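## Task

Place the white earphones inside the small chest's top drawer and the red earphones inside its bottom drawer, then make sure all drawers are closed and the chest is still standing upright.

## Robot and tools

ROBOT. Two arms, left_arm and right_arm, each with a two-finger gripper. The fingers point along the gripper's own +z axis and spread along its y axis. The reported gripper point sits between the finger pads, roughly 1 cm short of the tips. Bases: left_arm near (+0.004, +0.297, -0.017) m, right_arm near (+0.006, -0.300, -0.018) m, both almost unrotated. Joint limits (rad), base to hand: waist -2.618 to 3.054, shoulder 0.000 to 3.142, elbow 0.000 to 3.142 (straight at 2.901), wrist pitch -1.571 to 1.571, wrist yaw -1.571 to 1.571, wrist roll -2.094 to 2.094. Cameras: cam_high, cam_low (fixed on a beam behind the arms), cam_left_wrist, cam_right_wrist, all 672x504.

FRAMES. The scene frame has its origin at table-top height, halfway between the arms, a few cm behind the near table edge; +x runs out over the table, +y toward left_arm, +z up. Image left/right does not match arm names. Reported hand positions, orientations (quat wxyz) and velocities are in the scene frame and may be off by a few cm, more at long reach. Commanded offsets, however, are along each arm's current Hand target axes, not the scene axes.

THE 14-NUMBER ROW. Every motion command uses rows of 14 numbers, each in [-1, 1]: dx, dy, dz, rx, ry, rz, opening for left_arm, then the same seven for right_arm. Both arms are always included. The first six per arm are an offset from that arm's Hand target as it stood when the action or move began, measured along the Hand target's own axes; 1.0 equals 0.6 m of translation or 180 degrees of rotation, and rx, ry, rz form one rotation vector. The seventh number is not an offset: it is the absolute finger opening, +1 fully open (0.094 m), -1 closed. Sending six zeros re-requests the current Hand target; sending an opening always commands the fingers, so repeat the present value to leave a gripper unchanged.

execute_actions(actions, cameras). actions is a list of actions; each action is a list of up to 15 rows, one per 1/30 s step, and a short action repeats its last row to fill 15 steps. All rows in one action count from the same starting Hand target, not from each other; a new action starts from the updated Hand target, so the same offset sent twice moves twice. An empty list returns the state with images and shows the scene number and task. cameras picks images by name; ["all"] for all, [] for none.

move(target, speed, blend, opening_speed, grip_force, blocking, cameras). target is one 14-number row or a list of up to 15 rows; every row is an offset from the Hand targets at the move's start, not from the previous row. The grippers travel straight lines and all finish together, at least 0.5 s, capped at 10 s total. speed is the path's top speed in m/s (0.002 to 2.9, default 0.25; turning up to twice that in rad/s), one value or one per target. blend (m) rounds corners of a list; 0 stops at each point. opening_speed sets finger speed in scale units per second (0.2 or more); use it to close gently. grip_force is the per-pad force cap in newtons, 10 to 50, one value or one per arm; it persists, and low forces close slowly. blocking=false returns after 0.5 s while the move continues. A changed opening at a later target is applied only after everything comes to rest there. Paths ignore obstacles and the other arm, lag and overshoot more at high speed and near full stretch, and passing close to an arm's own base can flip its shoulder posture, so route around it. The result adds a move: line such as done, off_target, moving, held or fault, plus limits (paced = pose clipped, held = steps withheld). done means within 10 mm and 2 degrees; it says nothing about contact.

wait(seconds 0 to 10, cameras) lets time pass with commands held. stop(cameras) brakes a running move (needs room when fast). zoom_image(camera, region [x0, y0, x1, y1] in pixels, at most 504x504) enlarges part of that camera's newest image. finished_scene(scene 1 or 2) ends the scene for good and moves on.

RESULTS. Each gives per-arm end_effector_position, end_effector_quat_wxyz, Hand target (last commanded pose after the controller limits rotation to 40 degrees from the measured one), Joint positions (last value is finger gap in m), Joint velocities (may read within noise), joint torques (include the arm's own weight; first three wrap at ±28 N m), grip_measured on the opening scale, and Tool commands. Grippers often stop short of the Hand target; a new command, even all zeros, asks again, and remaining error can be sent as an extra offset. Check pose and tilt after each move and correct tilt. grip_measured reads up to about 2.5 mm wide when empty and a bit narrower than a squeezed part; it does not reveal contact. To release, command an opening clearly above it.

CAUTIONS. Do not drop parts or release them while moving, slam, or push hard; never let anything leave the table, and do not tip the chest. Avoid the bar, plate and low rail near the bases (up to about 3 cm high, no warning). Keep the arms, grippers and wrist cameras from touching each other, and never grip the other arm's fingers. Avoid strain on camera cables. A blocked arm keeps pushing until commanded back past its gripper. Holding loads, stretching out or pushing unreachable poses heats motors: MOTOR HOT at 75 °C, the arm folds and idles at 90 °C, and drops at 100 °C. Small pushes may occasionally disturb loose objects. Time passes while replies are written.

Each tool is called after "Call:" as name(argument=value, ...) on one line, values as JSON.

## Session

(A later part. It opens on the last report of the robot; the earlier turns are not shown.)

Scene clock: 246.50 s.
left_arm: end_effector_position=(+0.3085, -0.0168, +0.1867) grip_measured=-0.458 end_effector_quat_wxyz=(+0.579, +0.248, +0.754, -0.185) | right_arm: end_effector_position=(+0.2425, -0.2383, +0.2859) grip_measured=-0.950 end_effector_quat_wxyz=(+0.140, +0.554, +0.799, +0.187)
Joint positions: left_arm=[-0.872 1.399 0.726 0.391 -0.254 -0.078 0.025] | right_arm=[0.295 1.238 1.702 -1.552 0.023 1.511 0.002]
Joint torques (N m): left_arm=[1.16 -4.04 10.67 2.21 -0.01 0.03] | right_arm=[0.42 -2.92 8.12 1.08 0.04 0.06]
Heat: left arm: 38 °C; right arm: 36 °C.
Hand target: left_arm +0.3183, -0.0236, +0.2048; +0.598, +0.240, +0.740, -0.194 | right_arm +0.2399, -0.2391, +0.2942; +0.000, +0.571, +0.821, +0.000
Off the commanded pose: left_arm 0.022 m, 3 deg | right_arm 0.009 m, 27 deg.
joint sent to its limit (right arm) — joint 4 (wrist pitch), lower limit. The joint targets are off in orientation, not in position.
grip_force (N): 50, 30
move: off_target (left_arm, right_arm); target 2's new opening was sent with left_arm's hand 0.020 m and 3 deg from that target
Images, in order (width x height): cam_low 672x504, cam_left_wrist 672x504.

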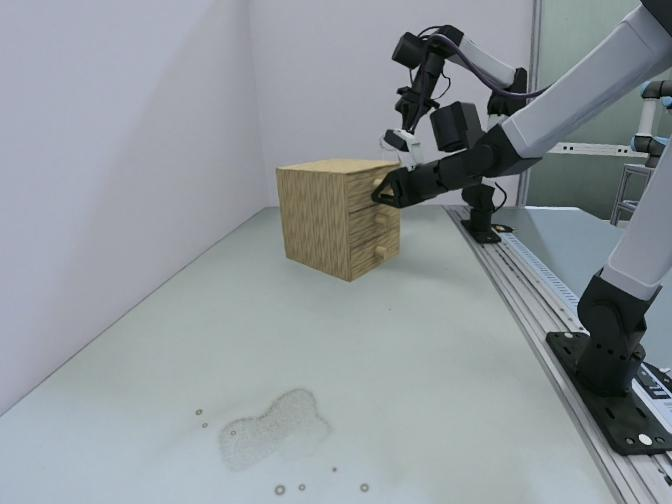

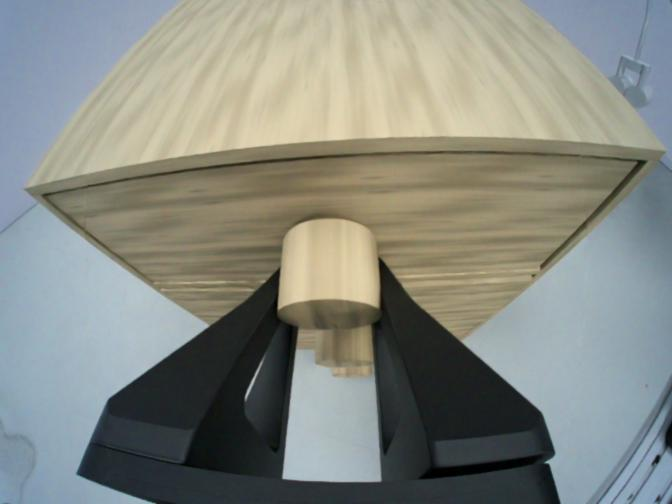

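Call:
move(target=[[0.057,0,-0.203,0,0,0,-1,0,0,-0.177,-0.1012,-0.1455,-0.3776,-1],[0.057,0,-0.203,0,0,0,0.4,0,0,-0.177,-0.1012,-0.1455,-0.3776,-1],[0.032,0,-0.31,0,0,0,0.4,0.309,0.169,-0.177,-0.1012,-0.1455,-0.3776,-1]], speed=[0.15,0.15,0.25], cameras=["all"])

Scene clock: 272.60 s.
left_arm: end_effector_position=(+0.1670, +0.0837, +0.2113) grip_measured=+0.397 end_effector_quat_wxyz=(+0.590, +0.258, +0.742, -0.186) | right_arm: end_effector_position=(+0.2712, -0.0287, +0.3915) grip_measured=-0.950 end_effector_quat_wxyz=(+0.394, -0.043, +0.909, +0.127)
Joint positions: left_arm=[-1.272 0.555 0.468 -0.218 -0.628 -0.167 0.066] | right_arm=[1.049 1.792 2.5 -1.565 0.533 0.754 0.002]
Joint torques (N m): left_arm=[-0.53 -0.08 10.13 1.76 -0.41 -0.19] | right_arm=[0.1 -5.82 7.24 1.45 0.33 0.04]
Heat: left arm: 40 °C; right arm: 36 °C.
Hand target: left_arm +0.1678, +0.0857, +0.2251; +0.598, +0.240, +0.739, -0.195 | right_arm +0.2708, -0.0299, +0.4001; +0.259, +0.000, +0.966, -0.001
Off the commanded pose: left_arm 0.014 m, 3 deg | right_arm 0.009 m, 23 deg.
joint sent to its limit (right arm) — joint 4 (wrist pitch), lower limit. The joint targets are off in orientation, not in position.
grip_force (N): 50, 30
move: off_target (left_arm, right_arm); target 2's new opening was sent with left_arm's hand 0.014 m and 3 deg from that target

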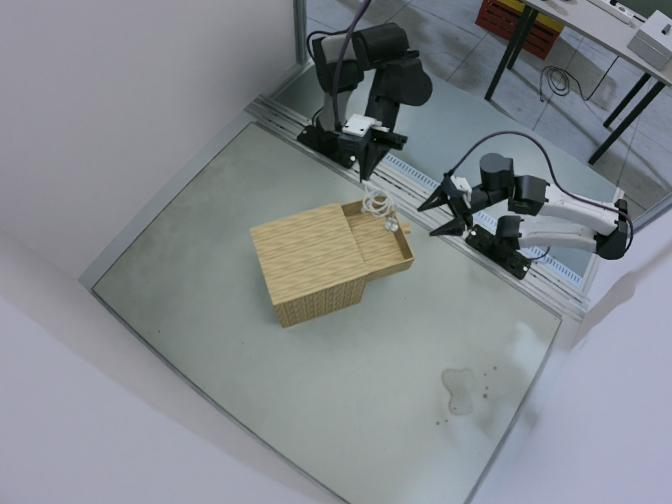

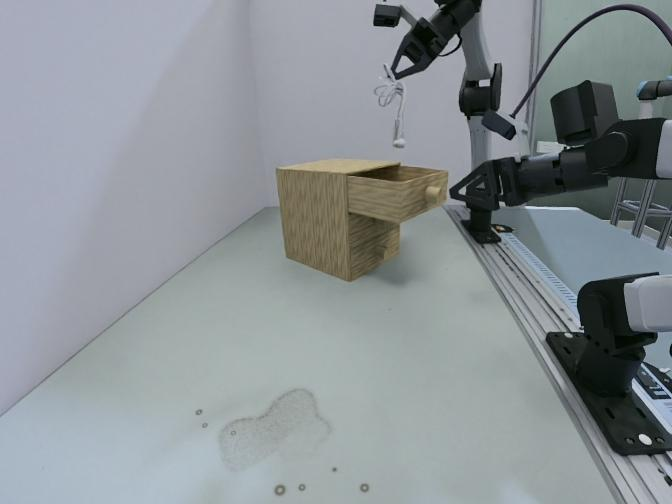

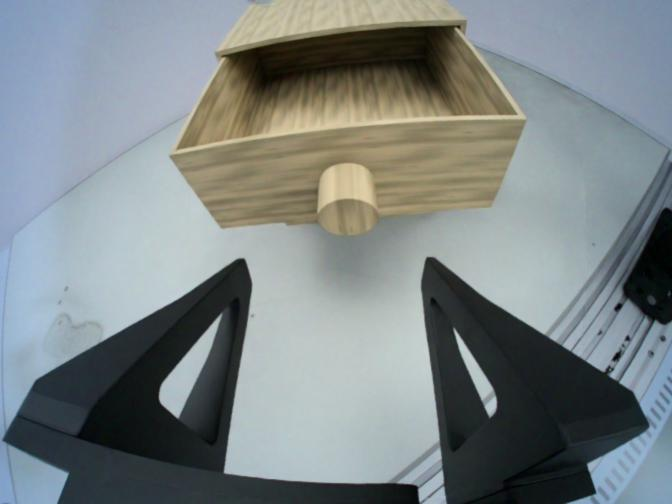

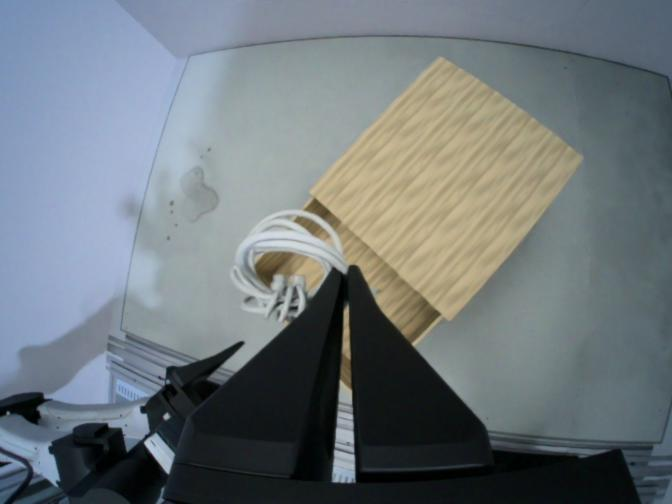

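Call:
move(target=[0,0,0,0,0,0,0.4,0.083,0,0.144,0,0,0,-1], speed=0.15, cameras=["cam_right_wrist","cam_low","cam_left_wrist"])

Call:
zoom_image(camera="cam_low", region=[330, 70, 500, 240])

Scene clock: 277.97 s.
left_arm: end_effector_position=(+0.1671, +0.0838, +0.2112) grip_measured=+0.397 end_effector_quat_wxyz=(+0.590, +0.258, +0.742, -0.186) | right_arm: end_effector_position=(+0.2723, -0.0311, +0.3056) grip_measured=-0.950 end_effector_quat_wxyz=(+0.309, -0.014, +0.950, +0.045)
Joint positions: left_arm=[-1.272 0.555 0.468 -0.219 -0.629 -0.167 0.066] | right_arm=[1.024 1.792 2.217 -1.565 0.503 0.889 0.002]
Joint torques (N m): left_arm=[-0.54 -0.09 10.14 1.75 -0.45 -0.22] | right_arm=[-0.72 -6.35 5.3 1.04 0.05 0.03]
Heat: left arm: 39 °C; right arm: 35 °C.
Hand target: left_arm +0.1678, +0.0857, +0.2251; +0.598, +0.240, +0.739, -0.195 | right_arm +0.2709, -0.0301, +0.3004; +0.259, +0.000, +0.966, -0.001
Off the commanded pose: left_arm 0.014 m, 3 deg | right_arm 0.005 m, 8 deg.
joint sent to its limit (right arm) — joint 4 (wrist pitch), lower limit. The joint targets are off in orientation, not in position.
grip_force (N): 50, 30
move: off_target (left_arm, right_arm)
Images, in order (width x height): cam_low 672x504, cam_left_wrist 672x504, cam_right_wrist 672x504.

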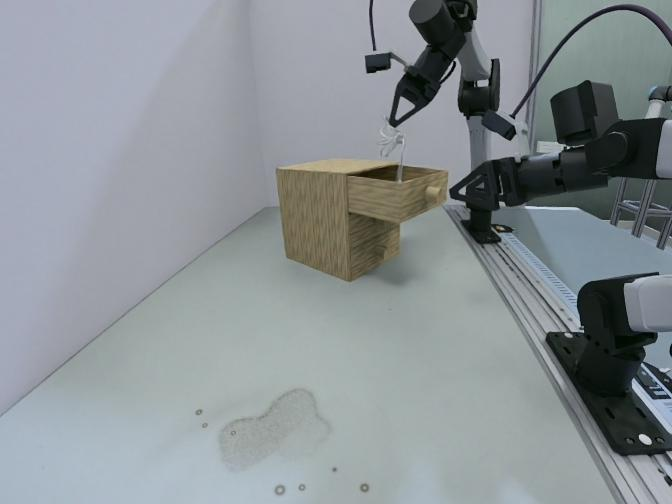

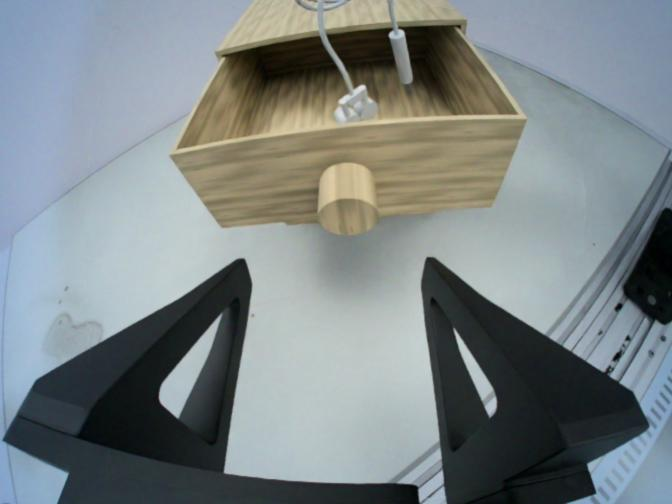

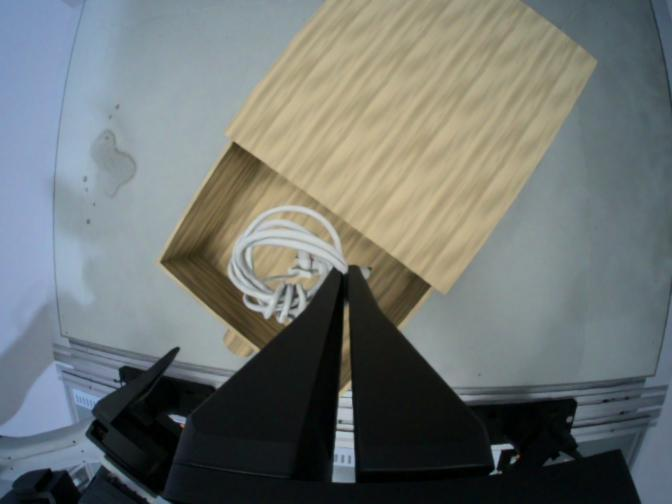

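Scaled by 2.965.

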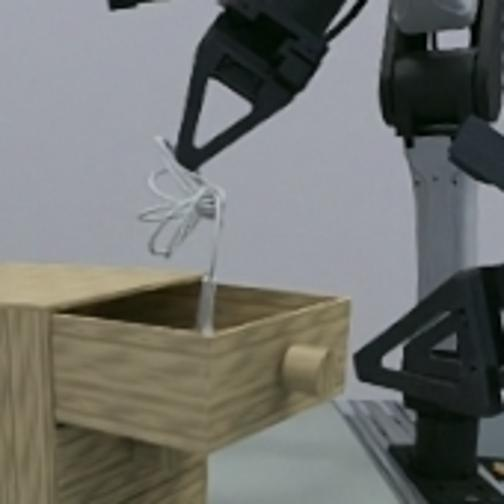

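Call:
move(target=[[0,0,0,0,0,0,0.4,0.029,0.0245,-0.0167,0,0,0,-1],[0,0,0,0,0,0,0.4,0.087,0.0245,0.084,0,0,0,-1]], speed=0.15, cameras=["cam_right_wrist","cam_low","cam_left_wrist"])

Call:
zoom_image(camera="cam_low", region=[330, 70, 500, 240])

Scene clock: 284.93 s.
left_arm: end_effector_position=(+0.1671, +0.0838, +0.2112) grip_measured=+0.397 end_effector_quat_wxyz=(+0.590, +0.258, +0.742, -0.186) | right_arm: end_effector_position=(+0.2502, -0.0188, +0.2366) grip_measured=-0.950 end_effector_quat_wxyz=(+0.264, -0.004, +0.965, -0.003)
Joint positions: left_arm=[-1.272 0.555 0.468 -0.219 -0.629 -0.167 0.066] | right_arm=[1.087 1.795 1.963 -1.495 0.502 1.025 0.002]
Joint torques (N m): left_arm=[-0.54 -0.08 10.13 1.75 -0.45 -0.22] | right_arm=[-0.57 -6.45 5.67 0.82 0.12 0.07]
Heat: left arm: 39 °C; right arm: 35 °C.
Hand target: left_arm +0.1678, +0.0857, +0.2251; +0.598, +0.240, +0.739, -0.195 | right_arm +0.2508, -0.0153, +0.2307; +0.259, +0.000, +0.966, -0.001
Off the commanded pose: left_arm 0.014 m, 3 deg | right_arm 0.007 m, 1 deg.
grip_force (N): 50, 30
move: off_target (left_arm)
Images, in order (width x height): cam_low 672x504, cam_left_wrist 672x504, cam_right_wrist 672x504.

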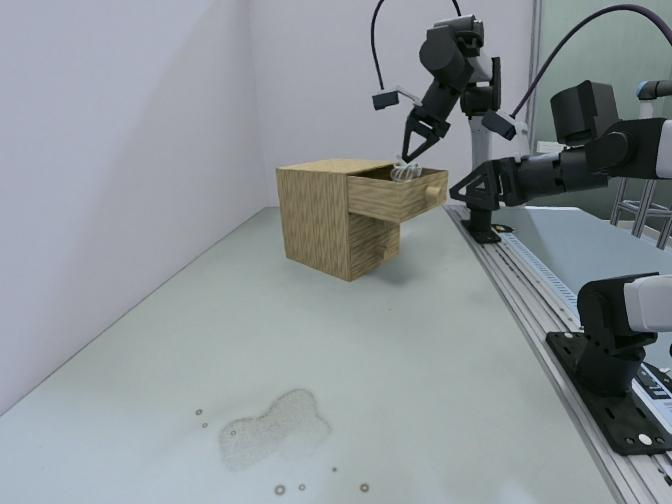

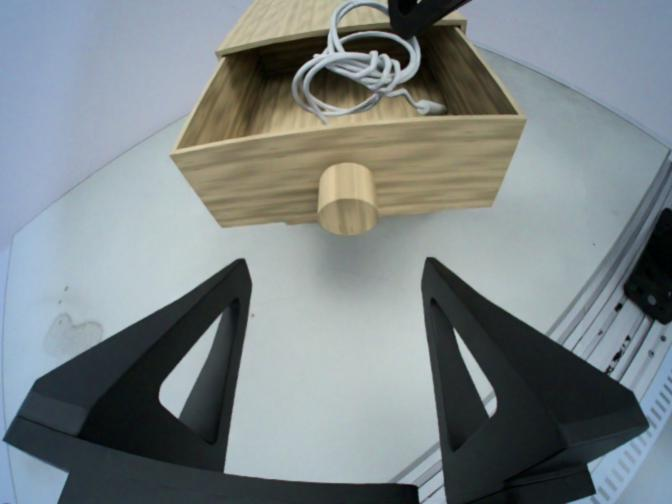

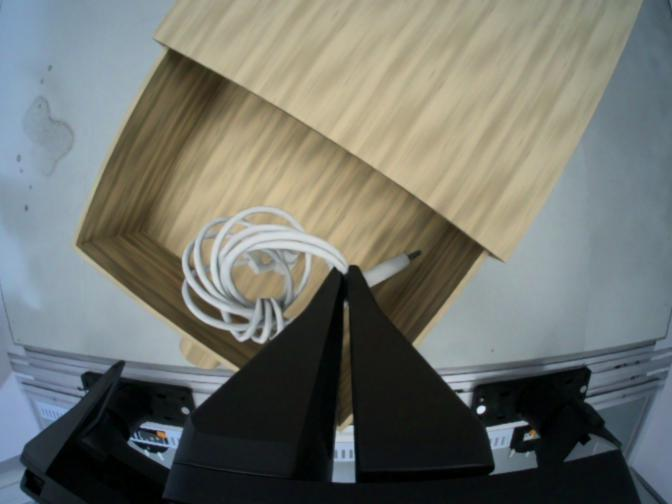

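Scaled by 2.965.

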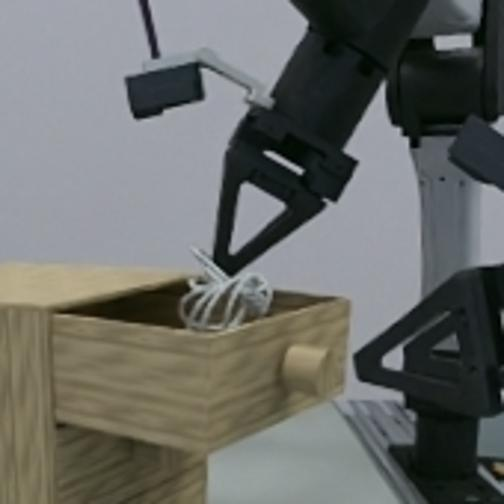

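Call:
move(target=[[0,0,0,0,0,0,0.4,0.0167,0,0.029,0,0,0,-1],[0,0,0,0,0,0,0.4,0.0167,0,0.029,0,0,0,-0.5],[0,0,0,0,0,0,0.4,-0.125,0,-0.217,0,0,0,-0.5]], speed=0.15, opening_speed=0.8, cameras=["cam_right_wrist","cam_low","cam_left_wrist"])

Call:
zoom_image(camera="cam_low", region=[330, 70, 500, 240])

Scene clock: 292.37 s.
left_arm: end_effector_position=(+0.1671, +0.0838, +0.2112) grip_measured=+0.397 end_effector_quat_wxyz=(+0.590, +0.258, +0.742, -0.186) | right_arm: end_effector_position=(+0.2536, -0.0120, +0.3712) grip_measured=-0.502 end_effector_quat_wxyz=(+0.369, -0.032, +0.919, +0.131)
Joint positions: left_arm=[-1.272 0.555 0.468 -0.219 -0.629 -0.167 0.066] | right_arm=[1.112 1.784 2.414 -1.557 0.538 0.86 0.023]
Joint torques (N m): left_arm=[-0.54 -0.06 10.13 1.75 -0.45 -0.23] | right_arm=[0.46 -6.65 7.45 1.36 0.39 -0.12]
Heat: left arm: 39 °C; right arm: 35 °C.
Hand target: left_arm +0.1678, +0.0857, +0.2251; +0.598, +0.240, +0.739, -0.195 | right_arm +0.2508, -0.0153, +0.3811; +0.259, +0.001, +0.966, +0.000
Off the commanded pose: left_arm 0.014 m, 3 deg | right_arm 0.011 m, 21 deg.
joint sent to its limit (right arm) — joint 4 (wrist pitch), lower limit. The joint targets are off in orientation, not in position.
grip_force (N): 50, 30
move: off_target (left_arm, right_arm)
Images, in order (width x height): cam_low 672x504, cam_left_wrist 672x504, cam_right_wrist 672x504.

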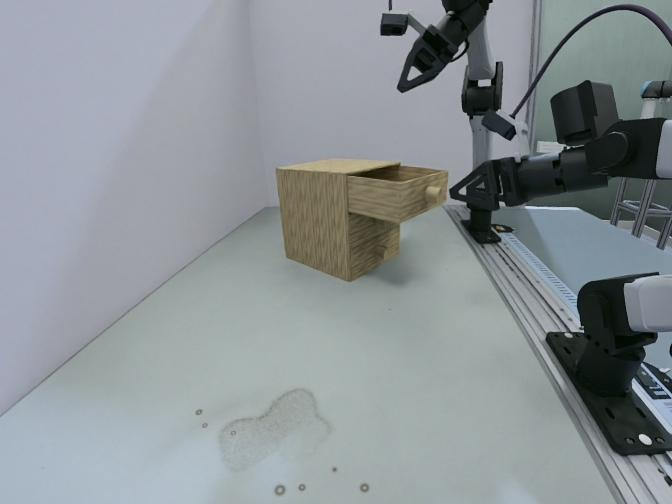

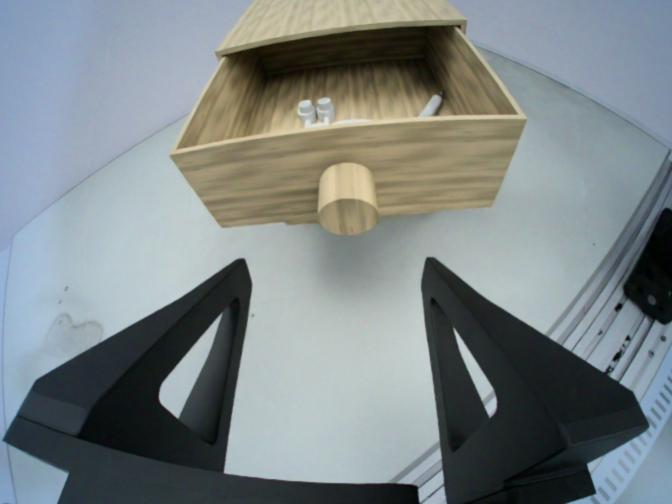

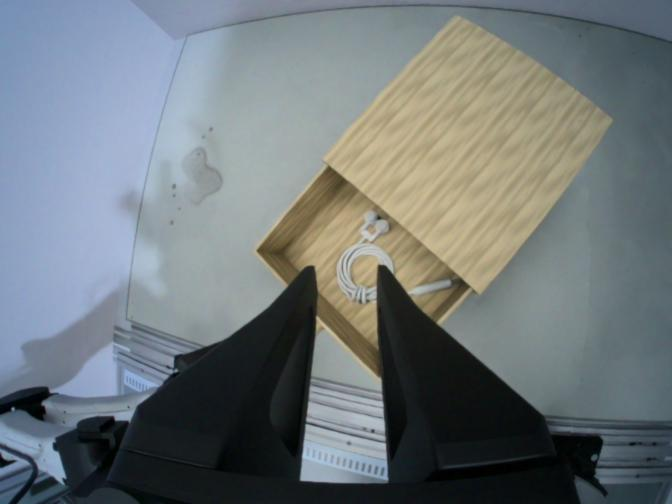

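Scaled by 2.965.

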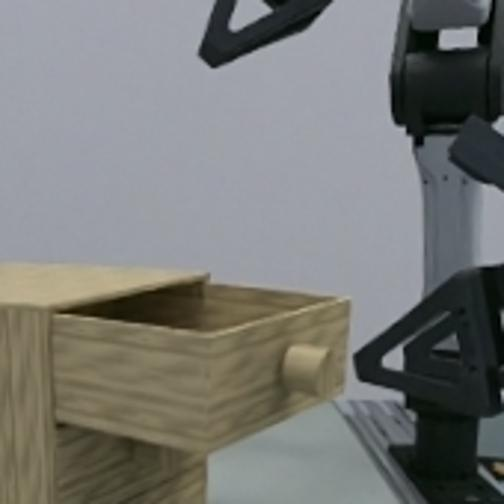

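Call:
move(target=[[0.042,-0.007,0.009,0,0,0,0.4,0,-0.33,0,0,0,0,-0.5],[-0.023,-0.007,0.3155,0,0,0,0.4,0,-0.33,0,0,0,0,-0.5]], speed=[0.25,0.12], cameras=["cam_right_wrist","cam_low","cam_left_wrist"])

Call:
zoom_image(camera="cam_low", region=[260, 130, 430, 300])

Scene clock: 300.30 s.
left_arm: end_effector_position=(+0.3094, -0.0176, +0.1814) grip_measured=+0.397 end_effector_quat_wxyz=(+0.581, +0.242, +0.757, -0.177) | right_arm: end_effector_position=(+0.2519, -0.2148, +0.3853) grip_measured=-0.502 end_effector_quat_wxyz=(+0.385, -0.011, +0.921, +0.060)
Joint positions: left_arm=[-0.883 1.418 0.721 0.41 -0.283 -0.082 0.066] | right_arm=[0.594 1.294 2.043 -1.561 0.338 0.438 0.023]
Joint torques (N m): left_arm=[0.94 -3.75 10.58 2.28 0.17 0.05] | right_arm=[-0.61 -1.91 4.23 1.54 -0.03 -0.12]
Heat: left arm: 40 °C; right arm: 34 °C.
Hand target: left_arm +0.3175, -0.0282, +0.1989; +0.598, +0.240, +0.740, -0.194 | right_arm +0.2505, -0.2132, +0.3811; +0.259, +0.001, +0.966, -0.001
Off the commanded pose: left_arm 0.022 m, 3 deg | right_arm 0.005 m, 17 deg.
joint sent to its limit (right arm) — joint 4 (wrist pitch), lower limit. The joint targets are off in orientation, not in position.
grip_force (N): 50, 30
move: off_target (left_arm, right_arm)
Images, in order (width x height): cam_low 672x504, cam_left_wrist 672x504, cam_right_wrist 672x504.

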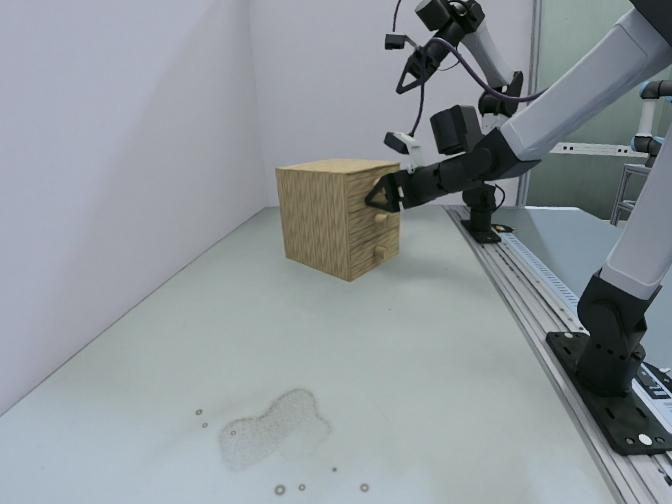

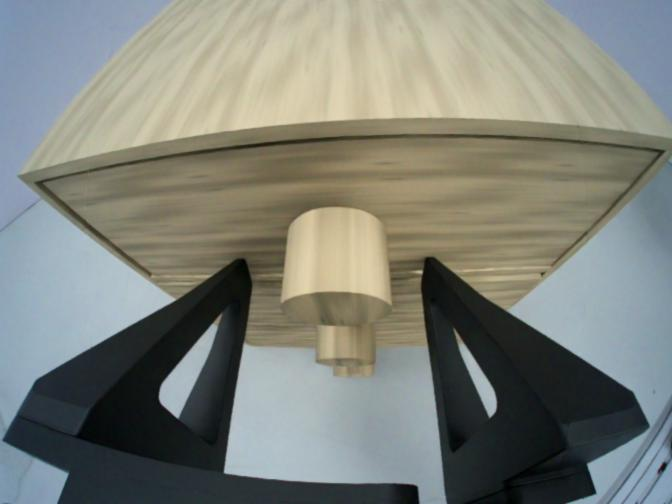

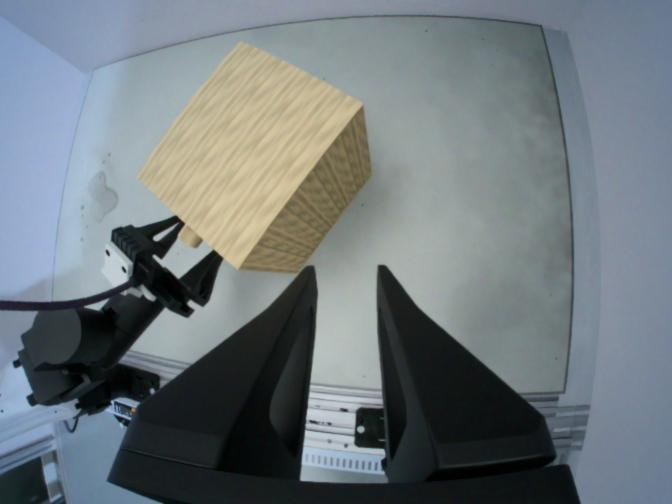

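Scaled by 2.965.

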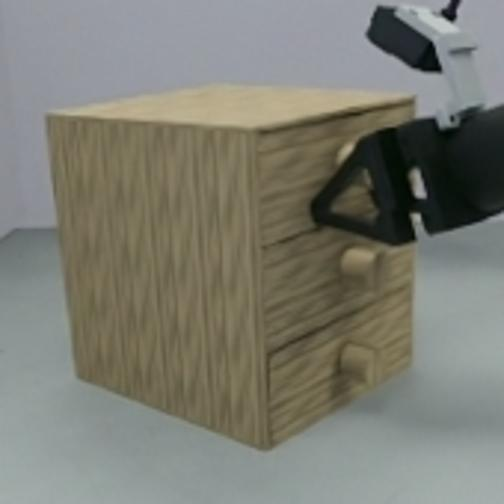

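Call:
move(target=[0.02,0,-0.12,0,0,0,0.4,0,0,0,0,0,0,-0.5], speed=0.25, cameras=["cam_low","cam_left_wrist"])

Call:
zoom_image(camera="cam_low", region=[260, 130, 430, 300])

Call:
zoom_image(camera="cam_left_wrist", region=[80, 0, 584, 330])

Scene clock: 304.37 s.
left_arm: end_effector_position=(+0.2596, +0.0110, +0.2016) grip_measured=+0.397 end_effector_quat_wxyz=(+0.595, +0.249, +0.739, -0.195) | right_arm: end_effector_position=(+0.2519, -0.2148, +0.3853) grip_measured=-0.502 end_effector_quat_wxyz=(+0.385, -0.011, +0.921, +0.060)
Joint positions: left_arm=[-0.956 1.142 0.574 0.33 -0.323 -0.082 0.066] | right_arm=[0.594 1.294 2.043 -1.561 0.338 0.438 0.023]
Joint torques (N m): left_arm=[-0.53 -4.89 6.69 1.88 -0.32 -0.17] | right_arm=[-0.57 -1.98 4.1 1.57 -0.07 -0.09]
Heat: left arm: 40 °C; right arm: 34 °C.
Hand target: left_arm +0.2584, +0.0146, +0.2023; +0.598, +0.240, +0.739, -0.195 | right_arm +0.2505, -0.2132, +0.3811; +0.259, +0.001, +0.966, -0.001
Off the commanded pose: left_arm 0.004 m, 1 deg | right_arm 0.005 m, 17 deg.
joint sent to its limit (right arm) — joint 4 (wrist pitch), lower limit. The joint targets are off in orientation, not in position.
grip_force (N): 50, 30
move: off_target (right_arm)
Images, in order (width x height): cam_low 672x504, cam_left_wrist 672x504.

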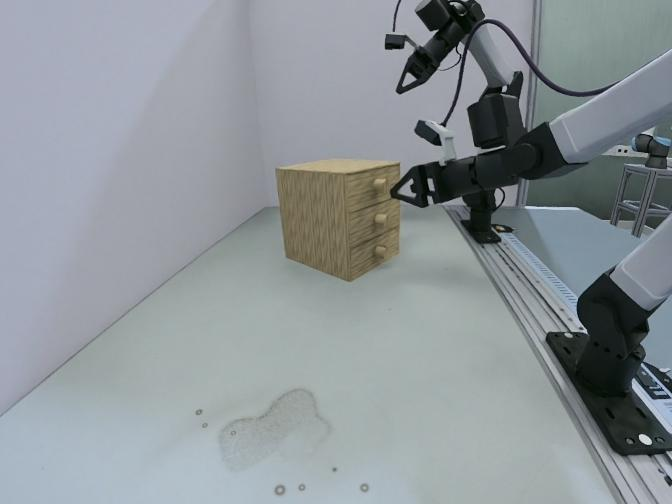

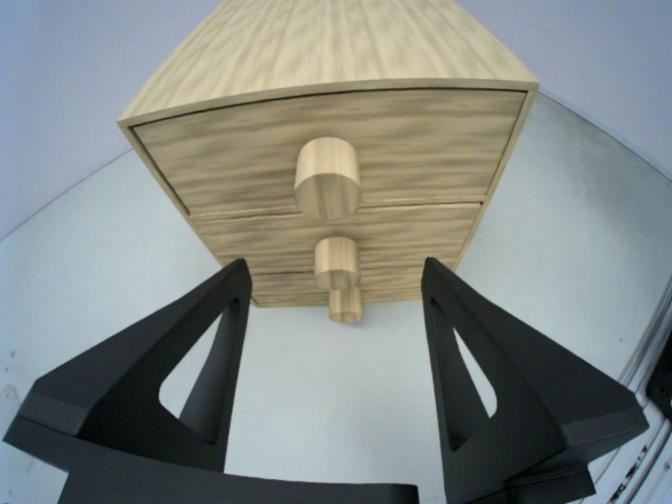

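Scaled by 2.965.

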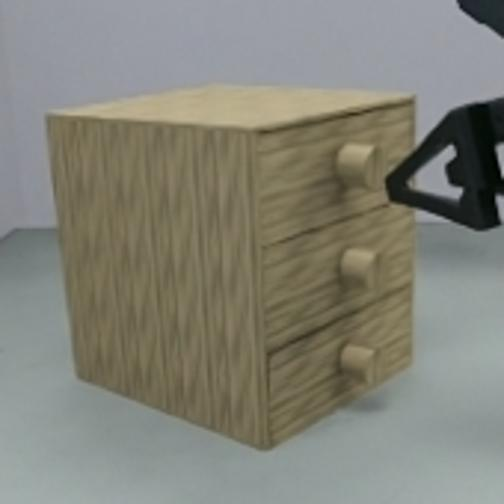

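Scaled by 1.000.

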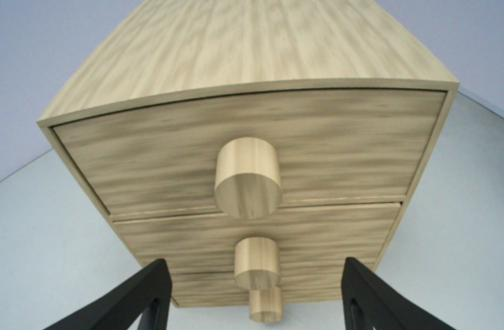

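Call:
zoom_image(camera="cam_left_wrist", region=[170, 180, 330, 310])

Call:
zoom_image(camera="cam_low", region=[335, 155, 415, 285])

Call:
zoom_image(camera="cam_left_wrist", region=[400, 80, 540, 310])

Scaled by 3.150 from the camera's 672x504 image, which has a finer 960x720 frame.

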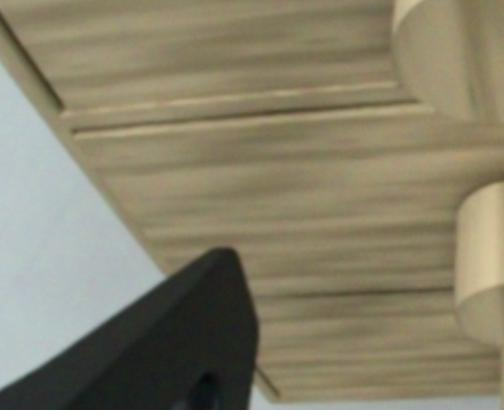

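Scaled by 3.877.

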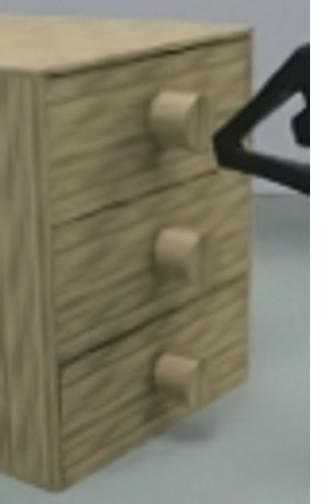

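Scaled by 2.191 from the camera's 672x504 image, which has a finer 960x720 frame.

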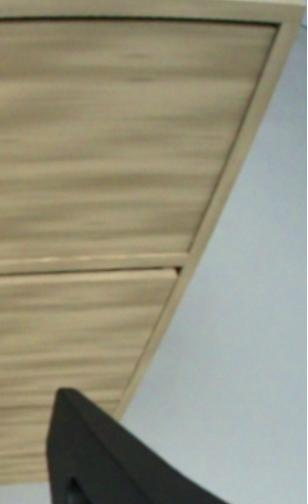

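Call:
finished_scene(scene=1)

The scene is finished: the task was done.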